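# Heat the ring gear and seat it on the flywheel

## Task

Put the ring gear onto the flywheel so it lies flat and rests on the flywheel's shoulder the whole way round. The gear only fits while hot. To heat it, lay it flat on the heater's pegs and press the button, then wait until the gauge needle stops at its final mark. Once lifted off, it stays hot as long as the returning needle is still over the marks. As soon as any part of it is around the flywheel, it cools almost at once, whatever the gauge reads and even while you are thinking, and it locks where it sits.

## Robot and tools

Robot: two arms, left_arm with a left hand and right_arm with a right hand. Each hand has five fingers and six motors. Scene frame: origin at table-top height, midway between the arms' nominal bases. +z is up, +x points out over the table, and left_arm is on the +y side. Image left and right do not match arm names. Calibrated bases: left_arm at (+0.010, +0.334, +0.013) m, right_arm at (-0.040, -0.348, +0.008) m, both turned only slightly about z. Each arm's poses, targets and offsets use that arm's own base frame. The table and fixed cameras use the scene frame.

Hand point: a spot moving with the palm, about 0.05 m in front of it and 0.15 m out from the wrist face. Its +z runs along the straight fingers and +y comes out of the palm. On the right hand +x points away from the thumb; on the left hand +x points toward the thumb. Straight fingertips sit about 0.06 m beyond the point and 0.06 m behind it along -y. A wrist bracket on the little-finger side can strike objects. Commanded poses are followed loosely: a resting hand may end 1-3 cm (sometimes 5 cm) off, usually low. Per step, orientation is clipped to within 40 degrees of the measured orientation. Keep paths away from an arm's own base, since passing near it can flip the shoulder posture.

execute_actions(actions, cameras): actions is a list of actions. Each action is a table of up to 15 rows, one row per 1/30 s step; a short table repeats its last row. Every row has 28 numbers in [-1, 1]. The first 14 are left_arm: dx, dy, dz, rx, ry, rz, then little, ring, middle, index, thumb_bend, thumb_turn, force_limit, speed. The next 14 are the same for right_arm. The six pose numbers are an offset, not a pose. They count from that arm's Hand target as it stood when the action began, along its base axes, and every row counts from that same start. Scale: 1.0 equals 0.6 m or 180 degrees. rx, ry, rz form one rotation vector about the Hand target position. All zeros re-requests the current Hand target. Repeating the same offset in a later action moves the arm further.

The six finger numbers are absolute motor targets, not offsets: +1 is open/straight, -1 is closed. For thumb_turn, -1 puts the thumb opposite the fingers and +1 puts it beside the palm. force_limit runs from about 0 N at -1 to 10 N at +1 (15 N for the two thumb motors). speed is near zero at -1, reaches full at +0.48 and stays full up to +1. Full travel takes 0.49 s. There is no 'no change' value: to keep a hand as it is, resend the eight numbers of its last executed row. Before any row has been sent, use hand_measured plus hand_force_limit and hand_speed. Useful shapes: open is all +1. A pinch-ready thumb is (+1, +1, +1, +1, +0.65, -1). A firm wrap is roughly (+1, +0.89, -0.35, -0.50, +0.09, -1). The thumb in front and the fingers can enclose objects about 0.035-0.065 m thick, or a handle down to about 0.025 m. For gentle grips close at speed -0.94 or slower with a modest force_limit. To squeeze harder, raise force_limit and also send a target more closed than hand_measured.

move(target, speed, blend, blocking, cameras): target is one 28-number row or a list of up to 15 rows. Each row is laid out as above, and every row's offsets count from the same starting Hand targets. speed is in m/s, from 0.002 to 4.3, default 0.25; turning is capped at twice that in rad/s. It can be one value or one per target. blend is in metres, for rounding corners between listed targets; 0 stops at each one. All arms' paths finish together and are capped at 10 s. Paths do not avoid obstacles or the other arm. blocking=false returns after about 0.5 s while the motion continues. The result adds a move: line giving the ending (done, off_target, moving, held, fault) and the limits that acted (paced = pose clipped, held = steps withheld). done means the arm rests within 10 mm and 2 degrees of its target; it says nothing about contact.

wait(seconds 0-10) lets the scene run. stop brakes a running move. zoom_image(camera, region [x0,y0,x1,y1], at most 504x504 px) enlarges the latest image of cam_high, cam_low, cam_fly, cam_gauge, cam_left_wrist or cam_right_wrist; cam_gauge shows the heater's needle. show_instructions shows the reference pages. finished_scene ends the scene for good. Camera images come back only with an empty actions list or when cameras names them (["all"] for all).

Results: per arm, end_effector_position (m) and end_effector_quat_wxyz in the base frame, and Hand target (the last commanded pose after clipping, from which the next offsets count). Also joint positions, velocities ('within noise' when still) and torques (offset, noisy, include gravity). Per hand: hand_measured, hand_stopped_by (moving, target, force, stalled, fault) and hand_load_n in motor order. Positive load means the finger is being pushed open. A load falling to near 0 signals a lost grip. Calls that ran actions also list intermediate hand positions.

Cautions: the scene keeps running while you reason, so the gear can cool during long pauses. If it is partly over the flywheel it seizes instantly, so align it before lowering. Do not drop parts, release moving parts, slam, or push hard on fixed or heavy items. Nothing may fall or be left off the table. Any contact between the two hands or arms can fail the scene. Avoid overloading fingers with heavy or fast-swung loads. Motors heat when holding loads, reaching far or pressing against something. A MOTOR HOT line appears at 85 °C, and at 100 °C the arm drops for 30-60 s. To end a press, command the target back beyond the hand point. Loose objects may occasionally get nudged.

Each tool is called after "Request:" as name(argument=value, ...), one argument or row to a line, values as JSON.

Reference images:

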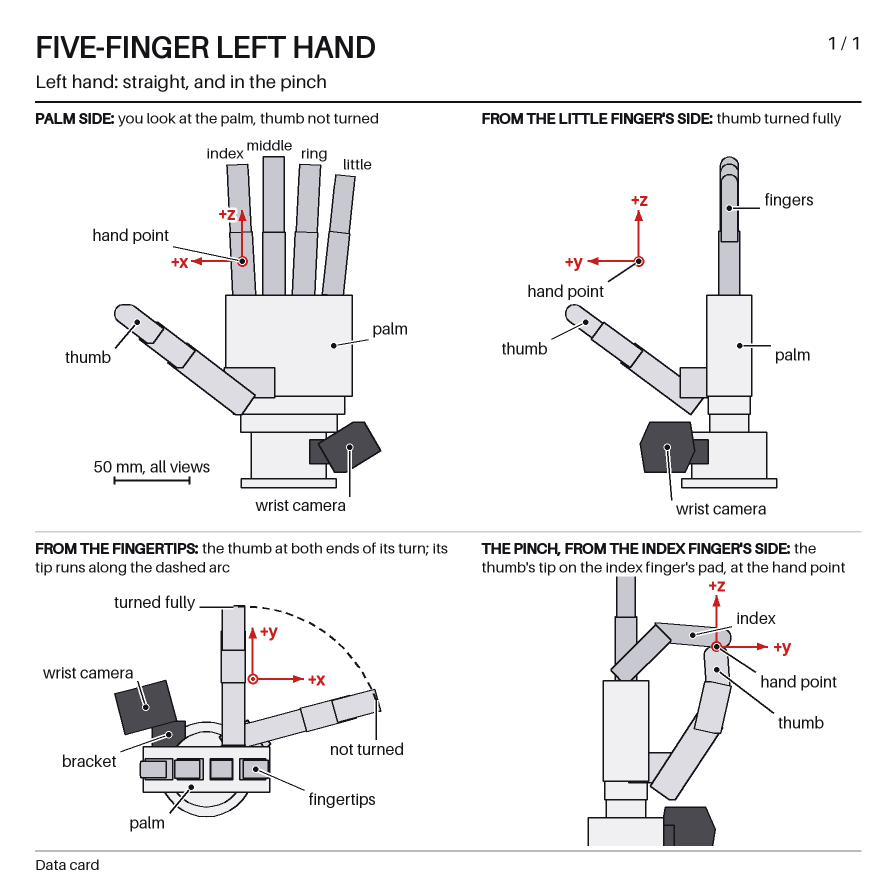

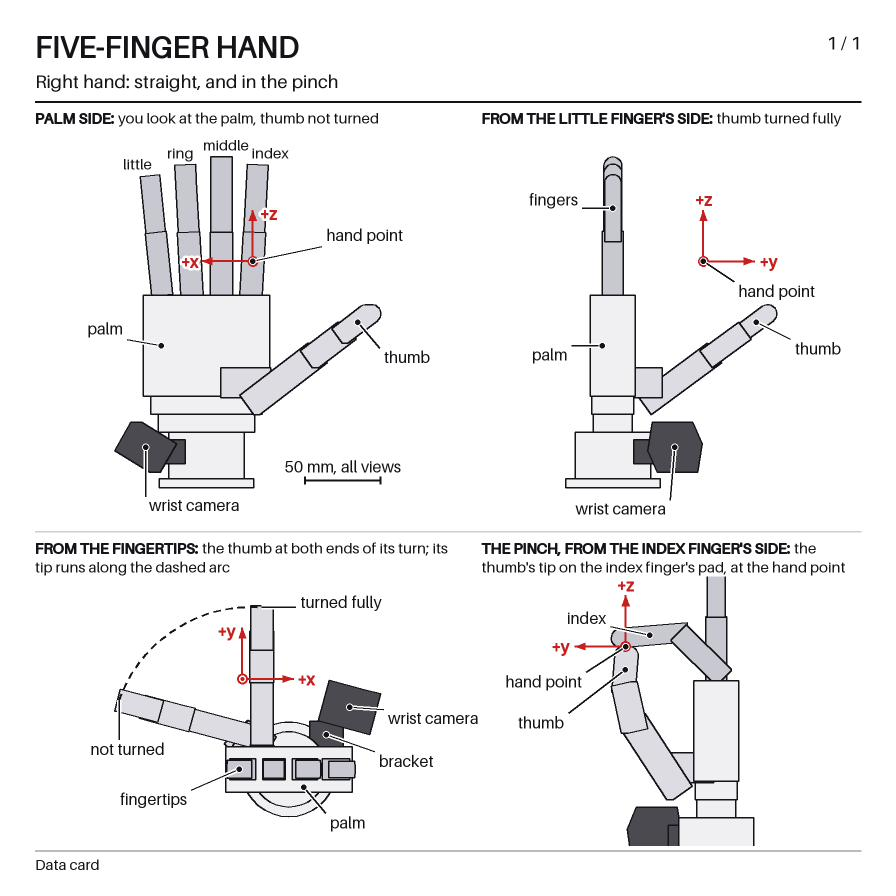

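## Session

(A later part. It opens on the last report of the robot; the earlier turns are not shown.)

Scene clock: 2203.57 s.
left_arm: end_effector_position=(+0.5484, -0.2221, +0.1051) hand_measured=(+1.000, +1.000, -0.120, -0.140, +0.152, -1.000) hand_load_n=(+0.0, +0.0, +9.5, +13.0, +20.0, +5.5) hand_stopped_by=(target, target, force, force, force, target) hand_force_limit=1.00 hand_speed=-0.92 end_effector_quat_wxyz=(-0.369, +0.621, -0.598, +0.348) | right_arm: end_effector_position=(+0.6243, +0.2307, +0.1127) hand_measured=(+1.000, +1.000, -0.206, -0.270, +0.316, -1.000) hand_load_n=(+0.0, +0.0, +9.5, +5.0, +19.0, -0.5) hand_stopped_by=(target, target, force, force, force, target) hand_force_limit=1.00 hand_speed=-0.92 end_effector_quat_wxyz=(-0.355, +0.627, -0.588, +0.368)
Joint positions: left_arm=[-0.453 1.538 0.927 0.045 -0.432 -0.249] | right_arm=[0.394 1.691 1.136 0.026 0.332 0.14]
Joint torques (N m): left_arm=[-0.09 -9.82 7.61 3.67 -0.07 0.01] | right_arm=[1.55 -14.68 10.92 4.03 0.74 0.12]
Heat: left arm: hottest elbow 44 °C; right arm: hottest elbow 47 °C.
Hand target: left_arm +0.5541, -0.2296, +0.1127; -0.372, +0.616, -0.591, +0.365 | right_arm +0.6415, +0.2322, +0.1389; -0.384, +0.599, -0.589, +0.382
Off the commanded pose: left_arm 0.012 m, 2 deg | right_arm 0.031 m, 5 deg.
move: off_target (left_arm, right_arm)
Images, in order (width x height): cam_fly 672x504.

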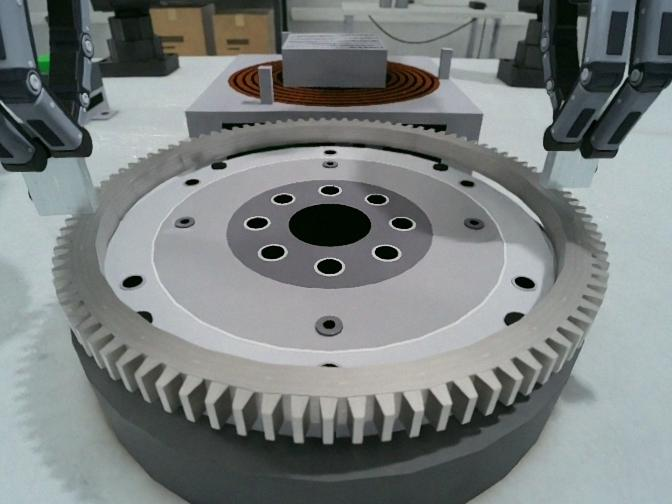

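Request:
execute_actions(
  actions=[],
  cameras=["cam_left_wrist","cam_right_wrist","cam_high","cam_low","cam_fly"],
)

Request:
zoom_image(
  camera="cam_left_wrist",
  region=[180, 210, 420, 450],
)

Request:
zoom_image(
  camera="cam_right_wrist",
  region=[220, 210, 460, 450],
)

Request:
zoom_image(
  camera="cam_high",
  region=[260, 150, 410, 290],
)

Request:
zoom_image(
  camera="cam_low",
  region=[270, 210, 400, 320],
)

Scene clock: 2263.27 s.
left_arm: end_effector_position=(+0.5485, -0.2221, +0.1052) hand_measured=(+1.000, +1.000, -0.120, -0.140, +0.152, -1.000) hand_load_n=(+0.0, +0.0, +9.0, +13.0, +20.0, +5.5) hand_stopped_by=(target, target, force, force, force, target) hand_force_limit=1.00 hand_speed=-0.92 end_effector_quat_wxyz=(-0.369, +0.621, -0.598, +0.348) | right_arm: end_effector_position=(+0.6243, +0.2307, +0.1124) hand_measured=(+1.000, +1.000, -0.206, -0.270, +0.316, -1.000) hand_load_n=(+0.0, +0.0, +9.5, +4.5, +19.0, -0.5) hand_stopped_by=(target, target, force, force, force, target) hand_force_limit=1.00 hand_speed=-0.92 end_effector_quat_wxyz=(-0.355, +0.627, -0.588, +0.367)
Joint positions: left_arm=[-0.453 1.538 0.927 0.045 -0.432 -0.249] | right_arm=[0.394 1.692 1.136 0.026 0.332 0.14]
Joint velocities: within noise
Joint torques (N m): left_arm=[0.03 -9.76 7.57 3.66 -0.07 0.01] | right_arm=[1.2 -14.74 11.02 4.21 0.77 0.11]
Heat: left arm: hottest elbow 39 °C; right arm: hottest elbow 41 °C.
Hand target: left_arm +0.5541, -0.2296, +0.1128; -0.372, +0.616, -0.591, +0.365 | right_arm +0.6415, +0.2322, +0.1386; -0.384, +0.599, -0.589, +0.382
Off the commanded pose: left_arm 0.012 m, 2 deg | right_arm 0.031 m, 5 deg.
Images, in order (width x height): cam_high 672x504, cam_low 672x504, cam_fly 672x504, cam_left_wrist 616x616, cam_right_wrist 616x616.

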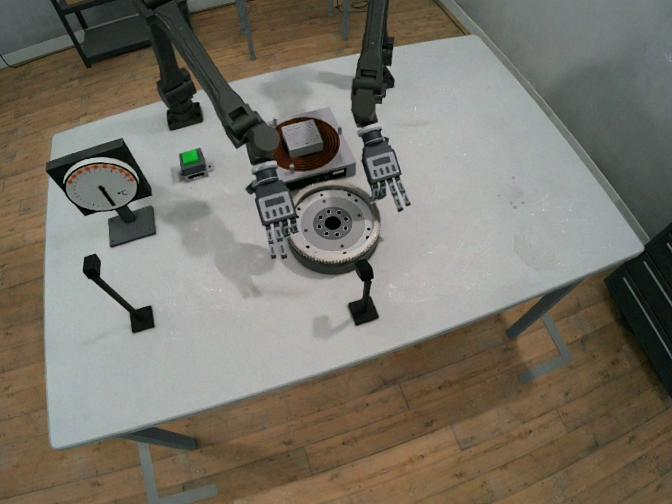

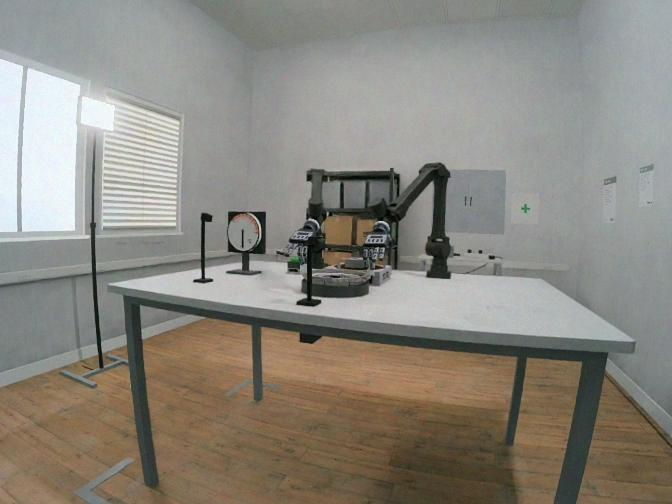

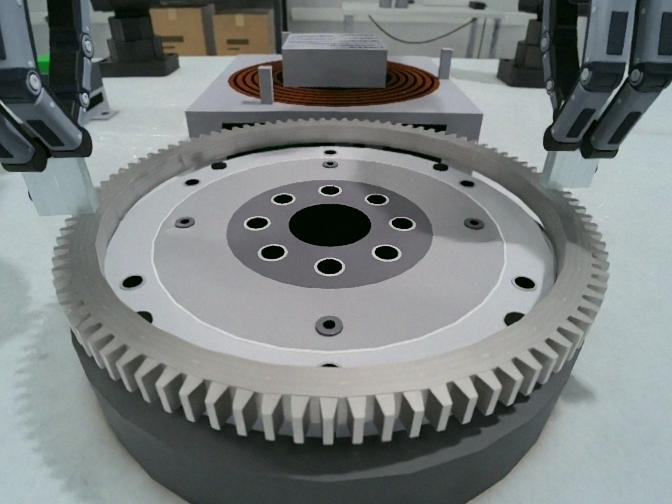

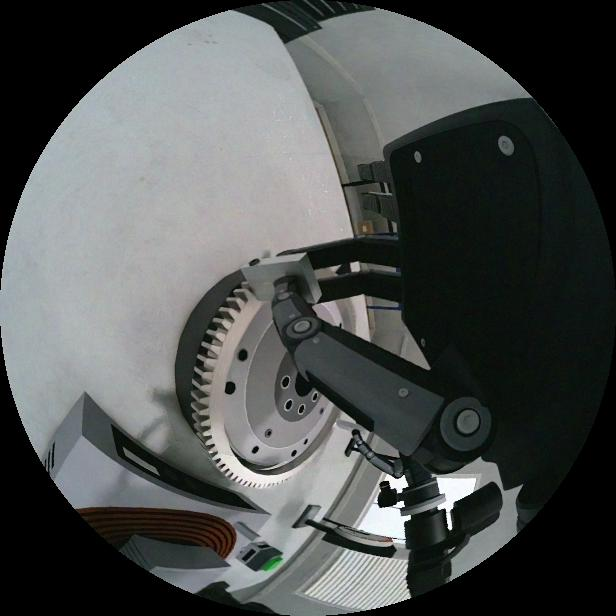

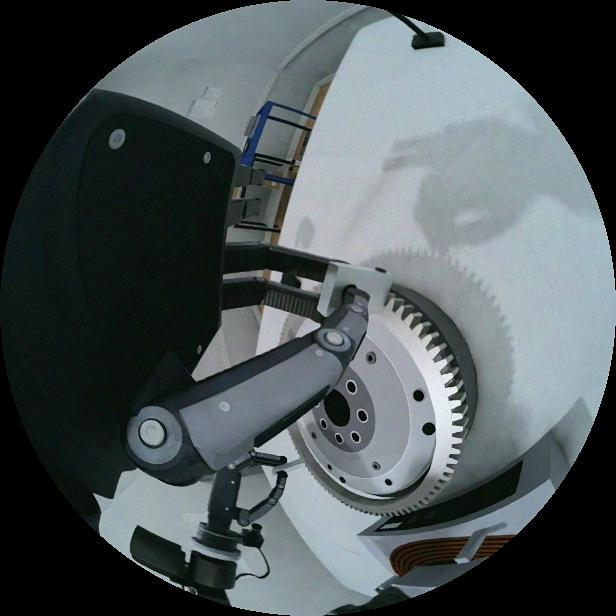

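Scaled by 2.100 from the camera's 616x616 image, which has a finer 880x880 frame.

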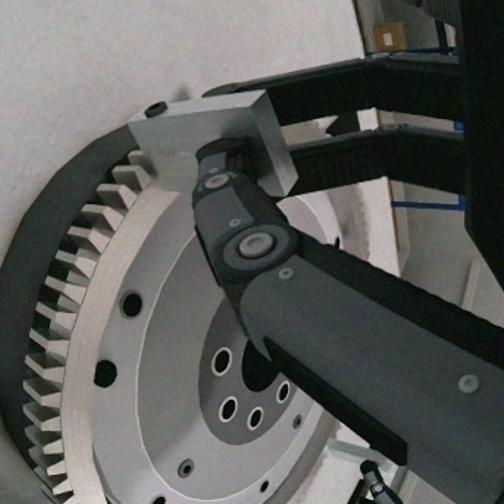

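Scaled by 2.100 from the camera's 616x616 image, which has a finer 880x880 frame.

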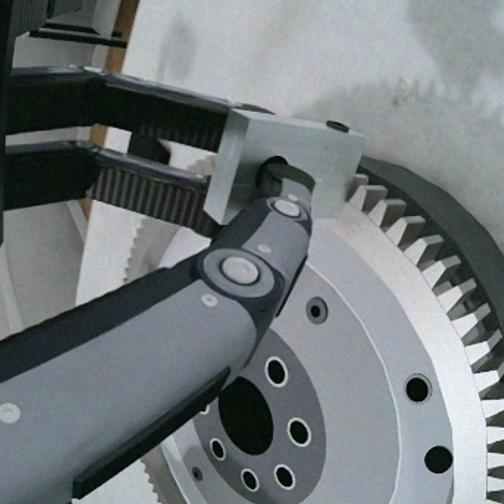

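Scaled by 3.360.

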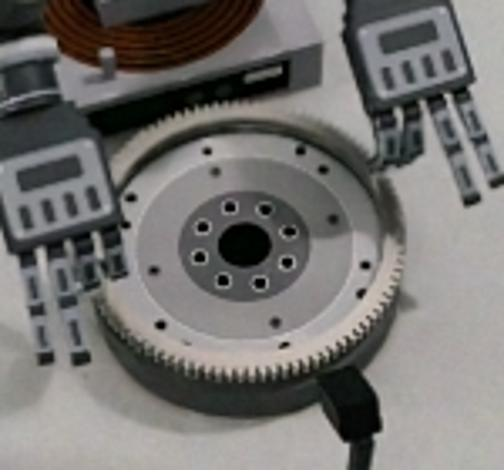

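Scaled by 3.877.

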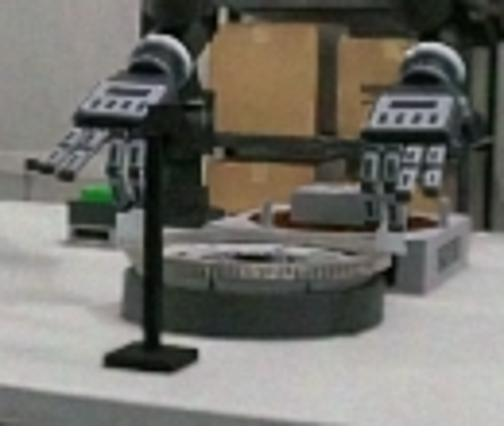

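Request:
zoom_image(
  camera="cam_fly",
  region=[200, 110, 460, 190],
)

Request:
zoom_image(
  camera="cam_fly",
  region=[50, 170, 170, 360],
)

Request:
zoom_image(
  camera="cam_fly",
  region=[490, 170, 610, 360],
)

Scaled by 1.938.

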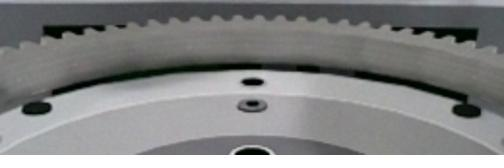

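Scaled by 2.653.

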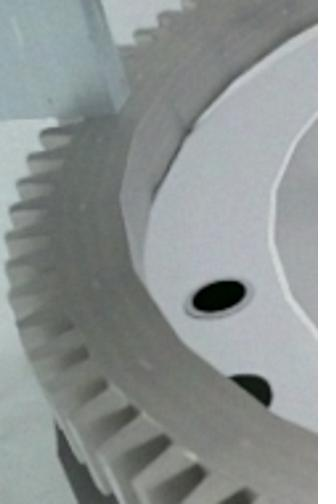

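Scaled by 2.653.

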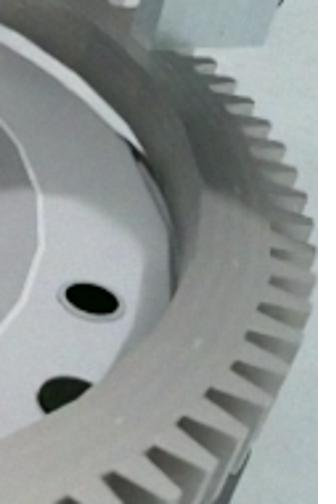

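Request:
move(
  target=[0.003,-0.005,-0.02,0,0,0,1,1,-0.6,-0.7,-0.2,-1,1.0,-0.92,0.003,-0.003,-0.05,0,0,0,1,1,-0.6,-0.7,-0.2,-1,1.0,-0.92],
  speed=0.06,
  cameras=["cam_fly"],
)

Request:
zoom_image(
  camera="cam_fly",
  region=[200, 110, 460, 190],
)

Request:
zoom_image(
  camera="cam_fly",
  region=[50, 170, 170, 360],
)

Request:
zoom_image(
  camera="cam_fly",
  region=[490, 170, 610, 360],
)

Scene clock: 2289.07 s.
left_arm: end_effector_position=(+0.5513, -0.2222, +0.1013) hand_measured=(+1.000, +1.000, -0.120, -0.140, +0.154, -1.000) hand_load_n=(+0.0, +0.0, +8.5, +12.0, +16.0, +3.0) hand_stopped_by=(target, target, force, force, force, target) hand_force_limit=1.00 hand_speed=-0.92 end_effector_quat_wxyz=(-0.375, +0.619, -0.594, +0.351) | right_arm: end_effector_position=(+0.6307, +0.2325, +0.1052) hand_measured=(+1.000, +1.000, -0.206, -0.270, +0.316, -1.000) hand_load_n=(+0.0, +0.0, +12.0, +5.0, +16.5, -2.5) hand_stopped_by=(target, target, force, force, force, target) hand_force_limit=1.00 hand_speed=-0.92 end_effector_quat_wxyz=(-0.370, +0.617, -0.583, +0.377)
Joint positions: left_arm=[-0.455 1.55 0.92 0.079 -0.443 -0.246] | right_arm=[0.395 1.714 1.117 0.109 0.336 0.134]
Joint torques (N m): left_arm=[-0.03 -8.88 7.62 3.62 0.24 -0.06] | right_arm=[1.14 -12.98 9.99 3.92 0.36 0.14]
Heat: left arm: hottest elbow 39 °C; right arm: hottest elbow 40 °C.
Hand target: left_arm +0.5559, -0.2326, +0.1006; -0.372, +0.616, -0.591, +0.365 | right_arm +0.6433, +0.2305, +0.1090; -0.384, +0.599, -0.589, +0.382
Off the commanded pose: left_arm 0.011 m, 2 deg | right_arm 0.013 m, 3 deg.
move: off_target (left_arm, right_arm)
Images, in order (width x height): cam_fly 672x504.

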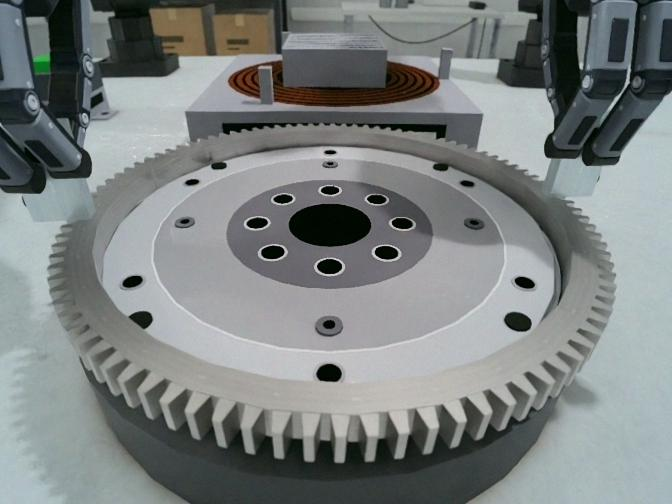

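Scaled by 1.938.

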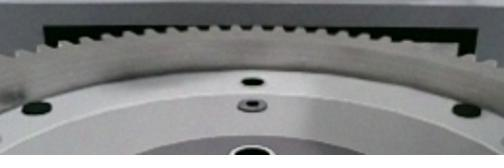

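Scaled by 2.653.

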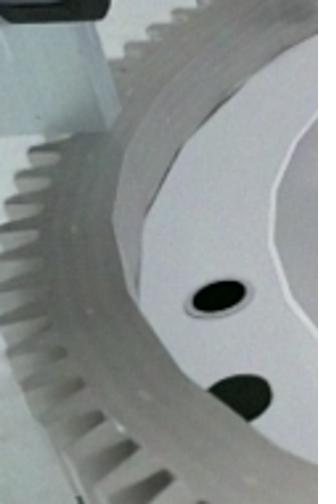

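Scaled by 2.653.

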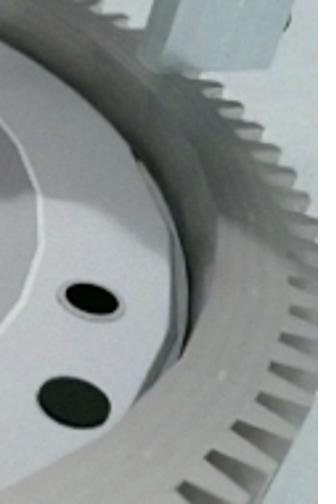

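Request:
move(
  target=[0.04,0.0018,0.2282,0,0,0,1,1,-0.6,-0.7,-0.2,-1,1.0,-0.92,0.054,0.005,0.2683,0,0,0,1,1,-0.6,-0.7,-0.2,-1,1.0,-0.92],
  speed=0.1,
)

Scene clock: 2329.50 s.
left_arm: end_effector_position=(+0.5514, -0.2215, +0.1615) hand_measured=(+1.000, +1.000, -0.120, -0.140, +0.152, -1.000) hand_load_n=(+0.0, -0.5, +6.5, +18.0, +16.0, +3.5) hand_stopped_by=(target, target, force, force, force, target) hand_force_limit=1.00 hand_speed=-0.92 end_effector_quat_wxyz=(-0.351, +0.628, -0.621, +0.311) | right_arm: end_effector_position=(+0.6277, +0.2303, +0.1603) hand_measured=(+1.000, +1.000, -0.204, -0.270, +0.316, -1.000) hand_load_n=(+0.0, +0.0, +11.0, +7.0, +15.5, +0.5) hand_stopped_by=(target, target, force, force, force, target) hand_force_limit=1.00 hand_speed=-0.92 end_effector_quat_wxyz=(-0.313, +0.654, -0.599, +0.340)
Joint positions: left_arm=[-0.444 1.488 1.094 -0.265 -0.415 -0.249] | right_arm=[0.386 1.67 1.315 -0.291 0.313 0.142]
Joint torques (N m): left_arm=[0.79 -13.74 14.86 2.19 -0.13 0.11] | right_arm=[0.21 -18.26 20.83 2.8 0.82 0.04]
Heat: left arm: hottest elbow 39 °C; right arm: hottest elbow 41 °C.
Hand target: left_arm +0.5799, -0.2315, +0.2376; -0.372, +0.616, -0.591, +0.365 | right_arm +0.6756, +0.2336, +0.2698; -0.384, +0.600, -0.589, +0.382
Off the commanded pose: left_arm 0.082 m, 8 deg | right_arm 0.120 m, 11 deg.
move: off_target (left_arm, right_arm)

Request:
move(
  target=[
    [-0.0347,0,-0.075,0,0,0,1,1,-0.6,-0.7,-0.2,-1,1.0,-0.92,-0.0467,0,-0.0867,0,0,0,1,1,-0.6,-0.7,-0.2,-1,1.0,-0.92],
    [-0.0347,0,-0.1783,0,0,0,1,1,-0.6,-0.7,-0.2,-1,1.0,-0.92,-0.0477,-0.0017,-0.1922,0,0,0,1,1,-0.6,-0.7,-0.2,-1,1.0,-0.92],
  ],
  speed=0.12,
  blend=[0.01,0],
  cameras=["cam_fly"],
)

Request:
zoom_image(
  camera="cam_fly",
  region=[200, 90, 460, 190],
)

Request:
zoom_image(
  camera="cam_fly",
  region=[50, 150, 190, 360],
)

Request:
zoom_image(
  camera="cam_fly",
  region=[470, 150, 610, 360],
)

Scene clock: 2345.57 s.
left_arm: end_effector_position=(+0.5510, -0.2222, +0.1106) hand_measured=(+1.000, +1.000, -0.120, -0.140, +0.152, -1.000) hand_load_n=(+0.0, +0.0, +8.0, +17.5, +20.5, +5.0) hand_stopped_by=(target, target, force, force, force, target) hand_force_limit=1.00 hand_speed=-0.92 end_effector_quat_wxyz=(-0.365, +0.623, -0.603, +0.338) | right_arm: end_effector_position=(+0.6295, +0.2306, +0.1182) hand_measured=(+1.000, +1.000, -0.204, -0.270, +0.316, -1.000) hand_load_n=(+0.0, +0.0, +12.0, +5.0, +16.5, +0.5) hand_stopped_by=(target, target, force, force, force, target) hand_force_limit=1.00 hand_speed=-0.92 end_effector_quat_wxyz=(-0.351, +0.629, -0.591, +0.363)
Joint positions: left_arm=[-0.45 1.538 0.959 -0.011 -0.43 -0.251] | right_arm=[0.39 1.697 1.17 -0.016 0.326 0.143]
Joint torques (N m): left_arm=[-0.03 -11.11 8.13 3.75 -0.13 0.03] | right_arm=[1.73 -16.26 11.28 3.97 0.82 0.08]
Heat: left arm: hottest elbow 43 °C; right arm: hottest elbow 43 °C.
Hand target: left_arm +0.5591, -0.2315, +0.1307; -0.372, +0.616, -0.591, +0.365 | right_arm +0.6471, +0.2326, +0.1546; -0.384, +0.599, -0.589, +0.382
Off the commanded pose: left_arm 0.024 m, 4 deg | right_arm 0.040 m, 6 deg.
move: off_target (left_arm, right_arm)
Images, in order (width x height): cam_fly 672x504.

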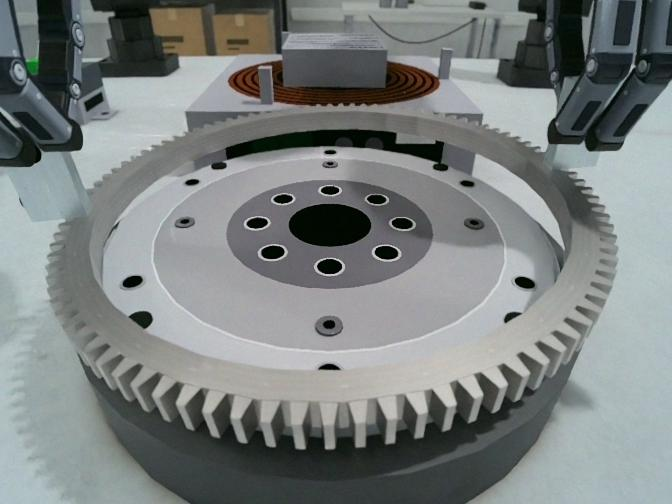

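Scaled by 1.938.

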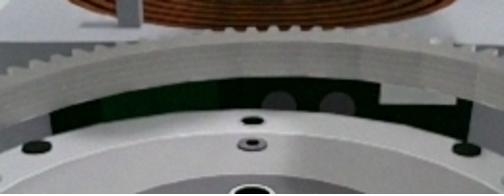

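Scaled by 2.400.

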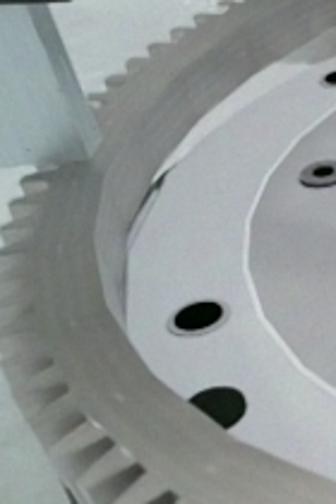

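Scaled by 2.400.

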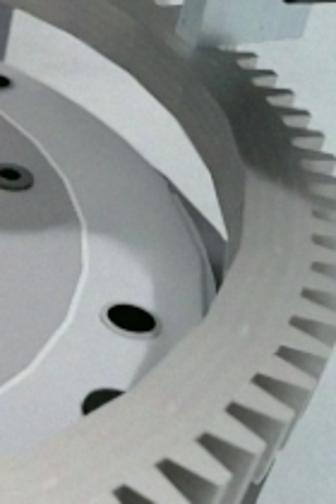

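Request:
move(
  target=[0.0,0,0.0833,0,-0.028,0,1,1,-0.6,-0.7,-0.2,-1,1.0,-0.92,0.0,0,0.0833,0,-0.028,0,1,1,-0.6,-0.7,-0.2,-1,1.0,-0.92],
  speed=0.1,
  cameras=["cam_fly"],
)

Scene clock: 2362.90 s.
left_arm: end_effector_position=(+0.5510, -0.2227, +0.1364) hand_measured=(+1.000, +1.000, -0.120, -0.140, +0.152, -1.000) hand_load_n=(+0.0, +0.0, +5.5, +18.0, +14.5, +4.5) hand_stopped_by=(target, target, force, force, force, target) hand_force_limit=1.00 hand_speed=-0.92 end_effector_quat_wxyz=(-0.382, +0.614, -0.595, +0.351) | right_arm: end_effector_position=(+0.6291, +0.2298, +0.1336) hand_measured=(+1.000, +1.000, -0.204, -0.270, +0.316, -1.000) hand_load_n=(+0.0, +0.0, +12.0, +7.0, +16.5, +0.0) hand_stopped_by=(target, target, force, force, force, target) hand_force_limit=1.00 hand_speed=-0.92 end_effector_quat_wxyz=(-0.359, +0.622, -0.585, +0.377)
Joint positions: left_arm=[-0.461 1.495 0.959 -0.004 -0.456 -0.231] | right_arm=[0.395 1.671 1.159 0.004 0.344 0.129]
Joint torques (N m): left_arm=[-0.09 -13.63 8.69 3.93 -0.28 0.15] | right_arm=[1.9 -18.43 12.18 4.15 1.03 -0.06]
Heat: left arm: hottest elbow 41 °C; right arm: hottest elbow 42 °C.
Hand target: left_arm +0.5591, -0.2316, +0.1806; -0.397, +0.599, -0.574, +0.392 | right_arm +0.6471, +0.2326, +0.2042; -0.409, +0.582, -0.572, +0.408
Off the commanded pose: left_arm 0.046 m, 6 deg | right_arm 0.073 m, 8 deg.
move: off_target (left_arm, right_arm)
Images, in order (width x height): cam_fly 672x504.

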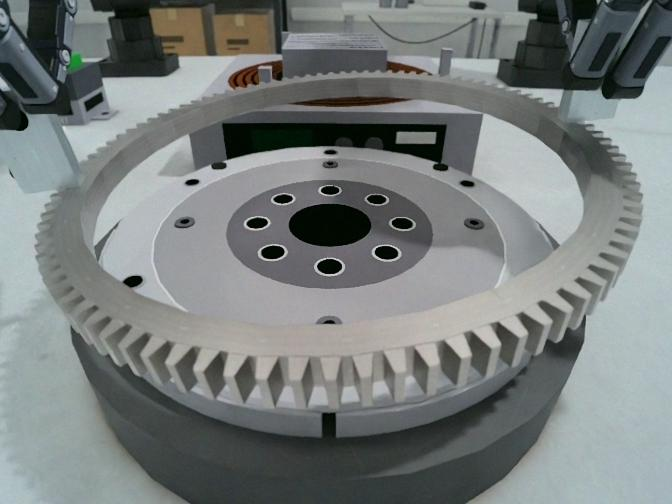

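Request:
move(
  target=[0.0,-0.0023,-0.0818,0,0,0,1,1,-0.6,-0.7,-0.2,-1,1.0,-0.92,-0.001,0,-0.087,0,0,0,1,1,-0.6,-0.7,-0.2,-1,1.0,-0.92],
  speed=0.12,
  cameras=["cam_fly"],
)

Request:
zoom_image(
  camera="cam_fly",
  region=[200, 90, 460, 190],
)

Request:
zoom_image(
  camera="cam_fly",
  region=[50, 150, 190, 360],
)

Request:
zoom_image(
  camera="cam_fly",
  region=[470, 150, 610, 360],
)

Scene clock: 2388.43 s.
left_arm: end_effector_position=(+0.5511, -0.2249, +0.1094) hand_measured=(+1.000, +1.000, -0.120, -0.140, +0.152, -1.000) hand_load_n=(+0.0, +0.0, +5.5, +19.0, +17.5, +4.5) hand_stopped_by=(target, target, force, force, force, target) hand_force_limit=1.00 hand_speed=-0.92 end_effector_quat_wxyz=(-0.389, +0.609, -0.586, +0.366) | right_arm: end_effector_position=(+0.6297, +0.2296, +0.1125) hand_measured=(+1.000, +1.000, -0.204, -0.270, +0.316, -1.000) hand_load_n=(-0.5, +0.0, +14.0, +0.0, +12.5, -0.5) hand_stopped_by=(target, target, force, force, force, target) hand_force_limit=1.00 hand_speed=-0.92 end_effector_quat_wxyz=(-0.375, +0.612, -0.576, +0.391)
Joint positions: left_arm=[-0.467 1.538 0.898 0.14 -0.462 -0.228] | right_arm=[0.398 1.698 1.096 0.147 0.352 0.116]
Joint torques (N m): left_arm=[0.21 -11.16 7.94 3.85 -0.1 0.11] | right_arm=[1.44 -15.79 11.28 4 0.65 0.06]
Heat: left arm: hottest elbow 40 °C; right arm: hottest elbow 41 °C.
Hand target: left_arm +0.5590, -0.2329, +0.1314; -0.397, +0.599, -0.574, +0.392 | right_arm +0.6465, +0.2326, +0.1524; -0.410, +0.582, -0.572, +0.408
Off the commanded pose: left_arm 0.025 m, 4 deg | right_arm 0.043 m, 6 deg.
move: off_target (left_arm, right_arm)
Images, in order (width x height): cam_fly 672x504.

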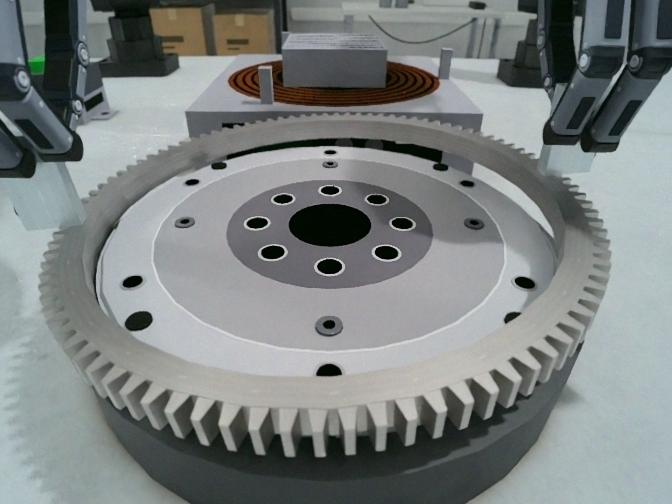

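Scaled by 1.938.

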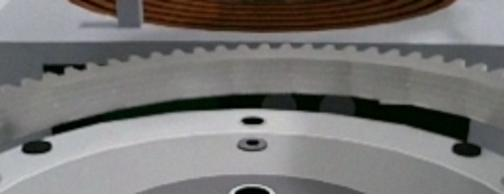

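Scaled by 2.400.

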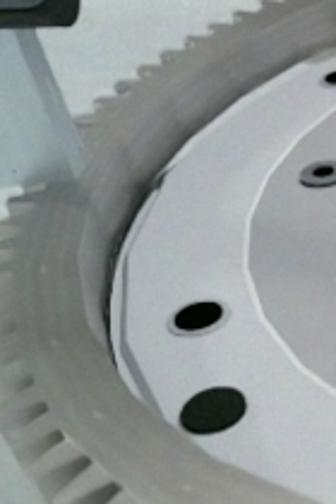

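Scaled by 2.400.

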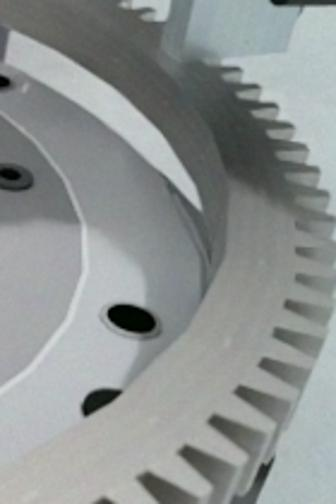

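Request:
move(
  target=[0.0,0.0,-0.03,0,0,0,1,1,-0.6,-0.7,-0.2,-1,1.0,-0.92,0,0,-0.035,0,0,0,1,1,-0.6,-0.7,-0.2,-1,1.0,-0.92],
  speed=0.12,
  cameras=["cam_fly"],
)

Request:
zoom_image(
  camera="cam_fly",
  region=[200, 90, 460, 190],
)

Request:
zoom_image(
  camera="cam_fly",
  region=[50, 150, 190, 360],
)

Request:
zoom_image(
  camera="cam_fly",
  region=[470, 150, 610, 360],
)

Scene clock: 2403.00 s.
left_arm: end_effector_position=(+0.5520, -0.2250, +0.1045) hand_measured=(+1.000, +1.000, -0.120, -0.140, +0.152, -1.000) hand_load_n=(-0.5, +0.0, +5.0, +17.5, +17.5, +4.0) hand_stopped_by=(target, target, force, force, force, target) hand_force_limit=1.00 hand_speed=-0.92 end_effector_quat_wxyz=(-0.392, +0.607, -0.582, +0.373) | right_arm: end_effector_position=(+0.6296, +0.2295, +0.1085) hand_measured=(+1.000, +1.000, -0.204, -0.270, +0.316, -1.000) hand_load_n=(+0.0, +0.0, +11.0, +0.0, +13.5, -1.0) hand_stopped_by=(target, target, force, force, force, target) hand_force_limit=1.00 hand_speed=-0.92 end_effector_quat_wxyz=(-0.383, +0.607, -0.574, +0.395)
Joint positions: left_arm=[-0.467 1.548 0.88 0.188 -0.463 -0.225] | right_arm=[0.398 1.703 1.077 0.192 0.352 0.116]
Joint torques (N m): left_arm=[-0.09 -9.58 7.57 4.08 -0.05 0.1] | right_arm=[1.26 -14.04 10.86 4.33 0.62 0.07]
Heat: left arm: hottest elbow 40 °C; right arm: hottest elbow 40 °C.
Hand target: left_arm +0.5591, -0.2329, +0.1136; -0.397, +0.599, -0.574, +0.392 | right_arm +0.6465, +0.2326, +0.1312; -0.410, +0.582, -0.572, +0.408
Off the commanded pose: left_arm 0.014 m, 2 deg | right_arm 0.029 m, 4 deg.
move: off_target (left_arm, right_arm)
Images, in order (width x height): cam_fly 672x504.

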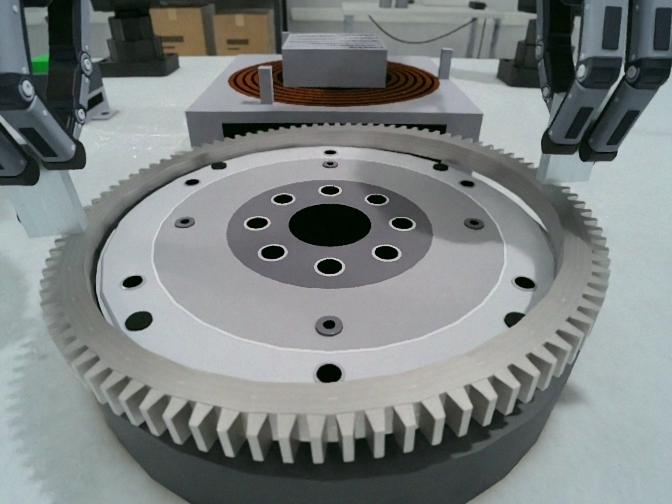

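Scaled by 1.938.

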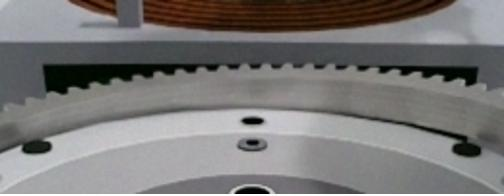

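Scaled by 2.400.

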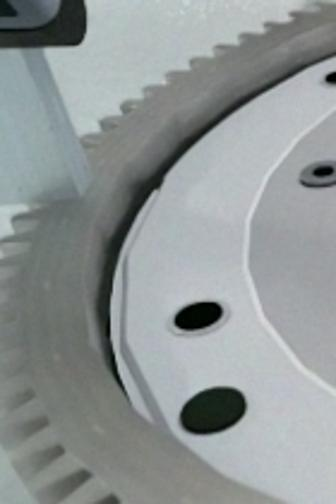

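Scaled by 2.400.

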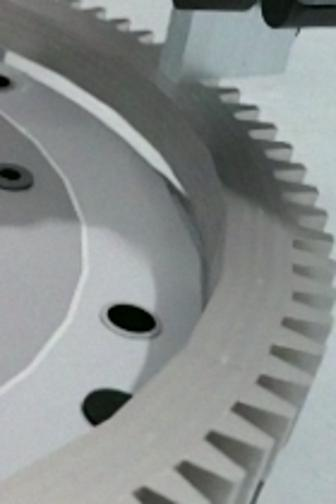

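Request:
move(
  target=[
    [0.0348,0.0023,0.2233,0,0,0,1,1,-0.6,-0.7,-0.2,-1,1.0,-0.92,0.0492,0.0017,0.248,0,0,0,1,1,-0.6,-0.7,-0.2,-1,1.0,-0.92],
    [-0.4918,-0.0015,0.2023,0,0.028,0,1,1,-0.6,-0.7,-0.2,-1,1.0,-0.92,-0.51,0.0023,0.2157,0,0.028,0,1,1,-0.6,-0.7,-0.2,-1,1.0,-0.92],
  ],
  speed=[0.1,0.12],
  blend=[0.02,0],
  cameras=["cam_fly","cam_high"],
)

Scene clock: 2436.67 s.
left_arm: end_effector_position=(+0.2648, -0.2283, +0.2148) hand_measured=(+1.000, +1.000, -0.122, -0.140, +0.152, -1.000) hand_load_n=(+0.0, +0.0, +3.5, +13.0, +12.5, +1.0) hand_stopped_by=(target, target, force, force, force, target) hand_force_limit=1.00 hand_speed=-0.92 end_effector_quat_wxyz=(-0.377, +0.614, -0.604, +0.342) | right_arm: end_effector_position=(+0.3363, +0.2288, +0.2246) hand_measured=(+1.000, +1.000, -0.204, -0.270, +0.316, -1.000) hand_load_n=(+0.0, +0.0, +10.5, +0.0, +11.0, +1.0) hand_stopped_by=(target, target, force, force, force, target) hand_force_limit=1.00 hand_speed=-0.92 end_effector_quat_wxyz=(-0.345, +0.630, -0.583, +0.379)
Joint positions: left_arm=[-1.035 0.822 0.73 -0.782 -0.891 -0.708] | right_arm=[0.811 0.919 0.774 -0.522 0.698 0.383]
Joint torques (N m): left_arm=[-0.44 -3.66 10.03 1.72 -0.85 -0.08] | right_arm=[2.26 -6.59 13.19 2.44 1.32 0.15]
Heat: left arm: hottest elbow 40 °C; right arm: hottest elbow 42 °C.
Hand target: left_arm +0.2640, -0.2337, +0.2349; -0.372, +0.616, -0.591, +0.365 | right_arm +0.3405, +0.2340, +0.2606; -0.384, +0.600, -0.589, +0.382
Off the commanded pose: left_arm 0.021 m, 3 deg | right_arm 0.037 m, 6 deg.
move: off_target (left_arm, right_arm)
Images, in order (width x height): cam_high 672x504, cam_fly 672x504.

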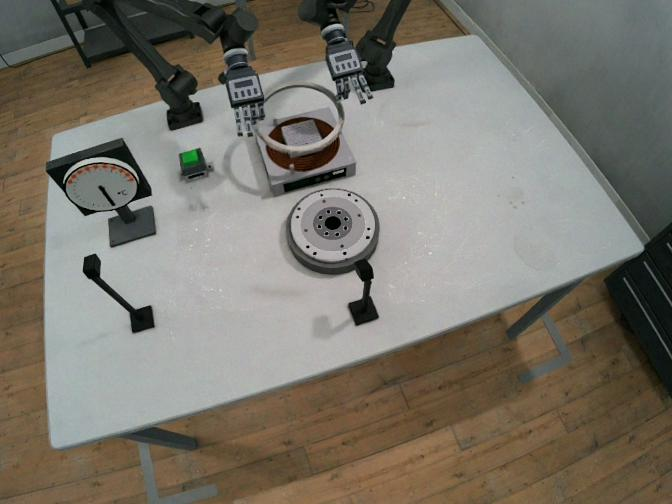

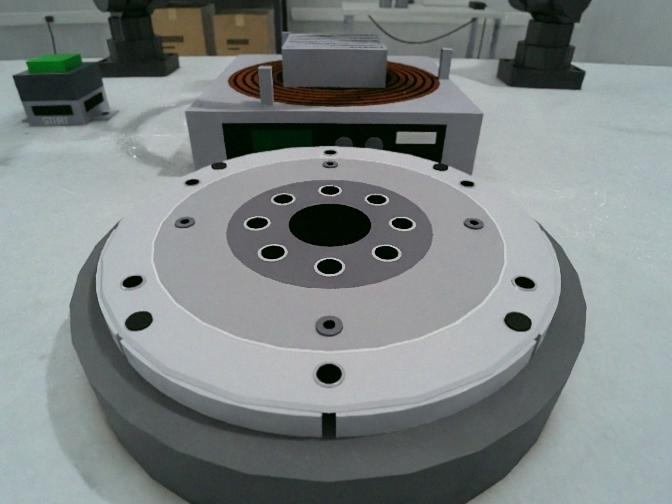

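Request:
move(
  target=[
    [0.0098,-0.0003,-0.1115,0,0,0,1,1,-0.6,-0.7,-0.2,-1,1.0,-0.92,0.0193,0,-0.1232,0,0,0,1,1,-0.6,-0.7,-0.2,-1,1.0,-0.92],
    [0.0017,0.0058,-0.1748,0,0,0,1,1,-0.6,-0.7,-0.2,-1,1.0,-0.92,-0.0017,-0.0052,-0.2135,0,0,0,1,1,-0.6,-0.7,-0.2,-1,1.0,-0.92],
  ],
  speed=[0.08,0.04],
  blend=[0.01,0],
  cameras=["cam_fly","cam_high","cam_right_wrist"],
)

Request:
zoom_image(
  camera="cam_fly",
  region=[130, 0, 530, 160],
)

Request:
zoom_image(
  camera="cam_high",
  region=[230, 80, 380, 200],
)

Scene clock: 2452.17 s.
left_arm: end_effector_position=(+0.2653, -0.2268, +0.1342) hand_measured=(+1.000, +1.000, -0.120, -0.140, +0.152, -1.000) hand_load_n=(+0.0, -0.5, +6.0, +14.5, +18.5, +4.0) hand_stopped_by=(target, target, force, force, force, target) hand_force_limit=1.00 hand_speed=-0.92 end_effector_quat_wxyz=(-0.375, +0.618, -0.589, +0.362) | right_arm: end_effector_position=(+0.3418, +0.2320, +0.1473) hand_measured=(+1.000, +1.000, -0.204, -0.270, +0.316, -1.000) hand_load_n=(+0.0, +0.0, +10.5, +0.0, +13.5, -1.0) hand_stopped_by=(target, target, force, force, force, target) hand_force_limit=1.00 hand_speed=-0.92 end_effector_quat_wxyz=(-0.393, +0.596, -0.587, +0.383)
Joint positions: left_arm=[-1.036 0.856 0.508 -0.48 -0.9 -0.711] | right_arm=[0.812 0.972 0.531 -0.112 0.711 0.389]
Joint torques (N m): left_arm=[0.26 -0.97 7.3 2.76 -0.23 0.06] | right_arm=[1.9 -1.9 8.08 2.29 0.66 0.06]
Heat: left arm: hottest elbow 40 °C; right arm: hottest elbow 42 °C.
Hand target: left_arm +0.2651, -0.2302, +0.1301; -0.372, +0.616, -0.591, +0.365 | right_arm +0.3396, +0.2307, +0.1326; -0.384, +0.599, -0.589, +0.382
Off the commanded pose: left_arm 0.005 m, 1 deg | right_arm 0.015 m, 1 deg.
move: off_target (right_arm)
Images, in order (width x height): cam_high 672x504, cam_fly 672x504, cam_right_wrist 616x616.

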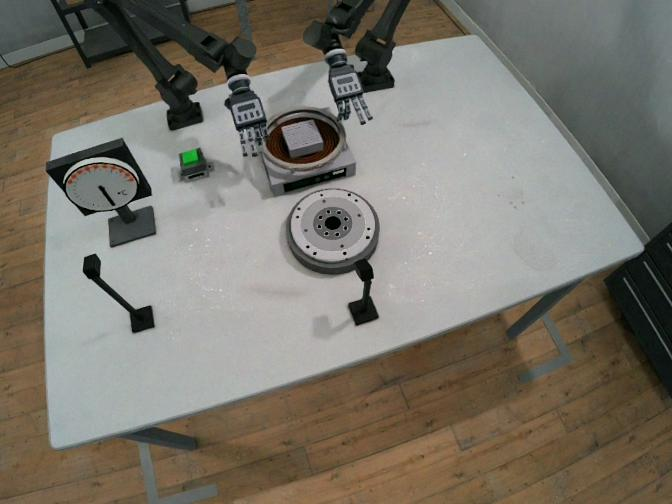

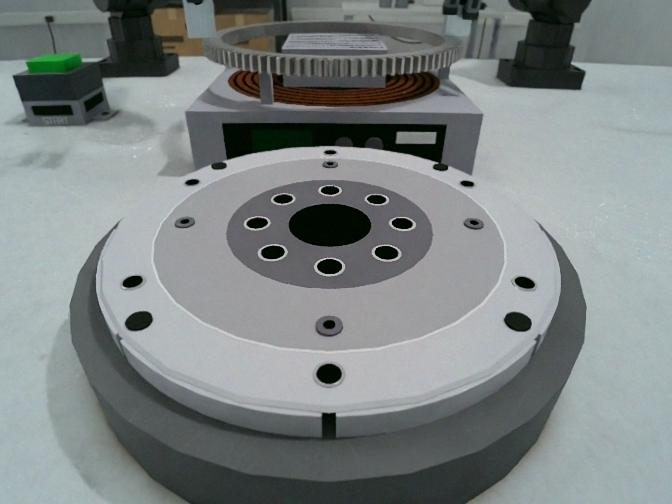

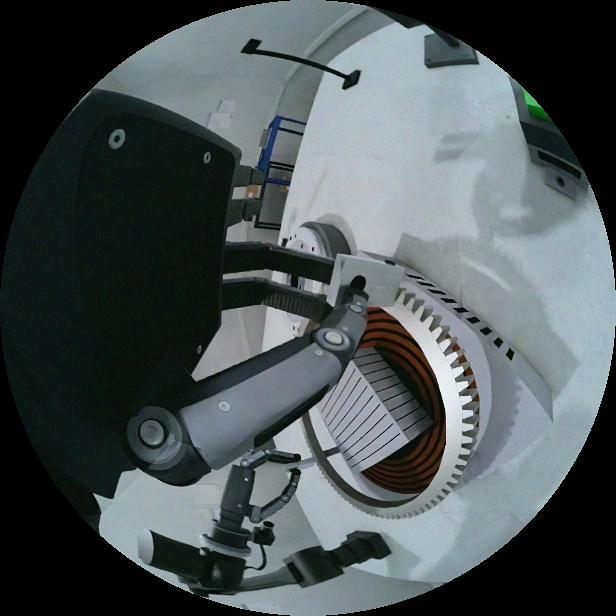

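Scaled by 1.260.

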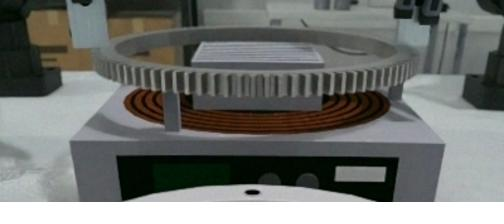

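Scaled by 3.360.

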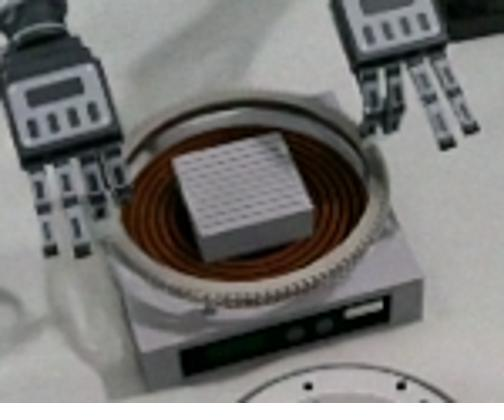

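Request:
move(
  target=[
    [0,0,0,0,0,0,1,1,-0.6,-0.7,-0.2,-1,1.0,-0.92,0,0,0.02,0,0,0,1,1,-0.6,-0.7,-0.2,-1,1.0,-0.92],
    [0,0,0,0,0,0,1,1,-0.6,-0.7,-0.2,-1,1.0,-0.92,0,0,0.02,0,0,0,1,1,0.1,0.1,0.65,-1,-0.3,-0.6],
  ],
  speed=0.05,
  cameras=["cam_fly","cam_high","cam_left_wrist"],
)

Request:
zoom_image(
  camera="cam_fly",
  region=[130, 0, 530, 160],
)

Request:
zoom_image(
  camera="cam_left_wrist",
  region=[160, 240, 380, 500],
)

Scene clock: 2465.97 s.
left_arm: end_effector_position=(+0.2654, -0.2270, +0.1344) hand_measured=(+1.000, +1.000, -0.120, -0.140, +0.152, -1.000) hand_load_n=(+0.0, +0.0, +6.5, +15.0, +18.5, +4.0) hand_stopped_by=(target, target, force, force, force, target) hand_force_limit=1.00 hand_speed=-0.92 end_effector_quat_wxyz=(-0.375, +0.618, -0.589, +0.362) | right_arm: end_effector_position=(+0.3387, +0.2296, +0.1431) hand_measured=(+1.000, +1.000, +0.100, +0.100, +0.650, -1.000) hand_load_n=(+0.0, +0.0, +0.0, +0.0, +0.0, +0.0) hand_stopped_by=(target, target, target, target, target, target) hand_force_limit=-0.30 hand_speed=-0.60 end_effector_quat_wxyz=(-0.384, +0.602, -0.587, +0.382)
Joint positions: left_arm=[-1.036 0.856 0.508 -0.479 -0.9 -0.711] | right_arm=[0.813 0.971 0.531 -0.135 0.711 0.39]
Joint torques (N m): left_arm=[0.32 -0.91 7.3 2.73 -0.23 0.07] | right_arm=[1.79 -3.19 10.33 1.54 0.68 0.03]
Heat: left arm: hottest elbow 40 °C; right arm: hottest elbow 41 °C.
Hand target: left_arm +0.2651, -0.2303, +0.1301; -0.372, +0.616, -0.591, +0.365 | right_arm +0.3395, +0.2308, +0.1446; -0.384, +0.600, -0.589, +0.382
Off the commanded pose: left_arm 0.005 m, 1 deg | right_arm 0.002 m, 0 deg.
move: done
Images, in order (width x height): cam_high 672x504, cam_fly 672x504, cam_left_wrist 616x616.

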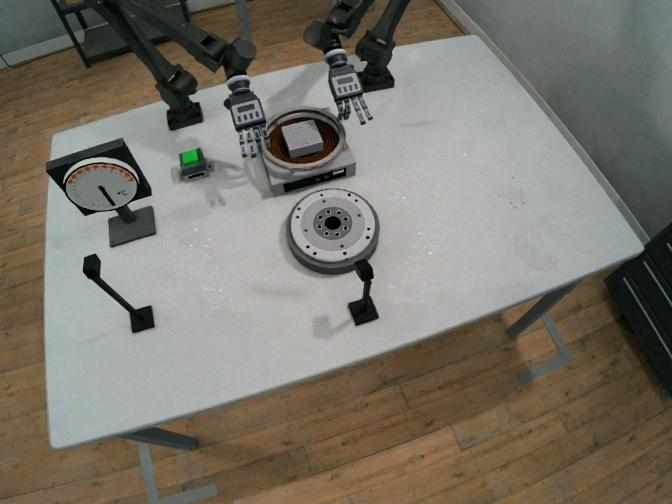

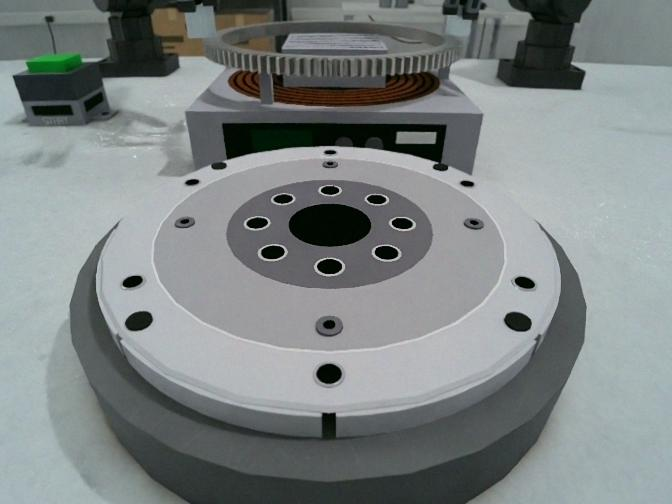

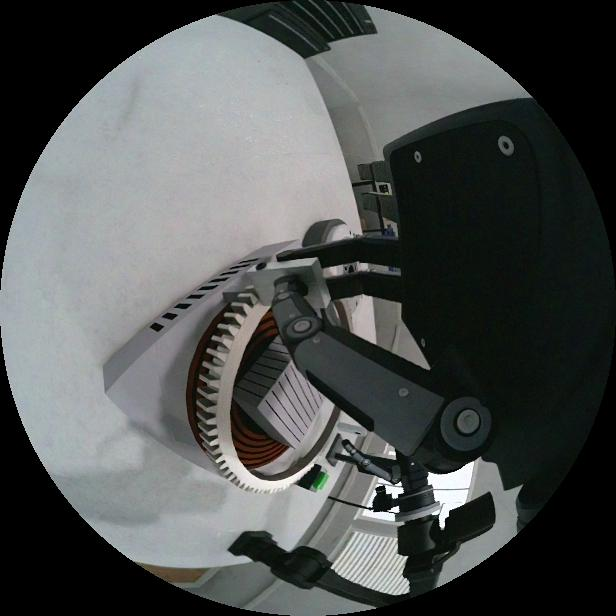

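Scaled by 1.260.

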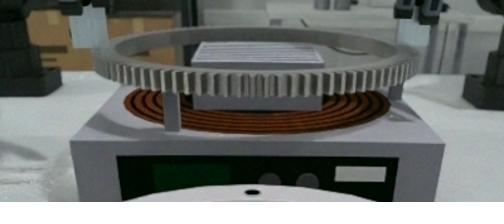

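Scaled by 1.938 from the camera's 616x616 image, which has a finer 880x880 frame.

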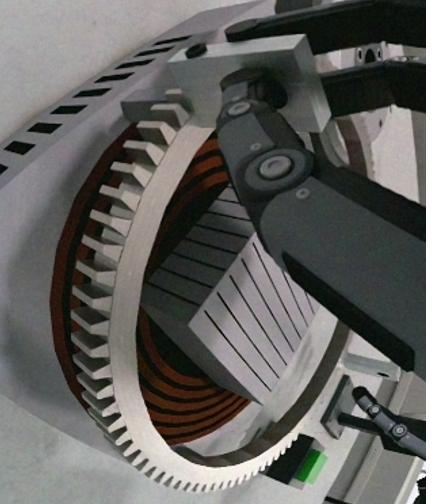

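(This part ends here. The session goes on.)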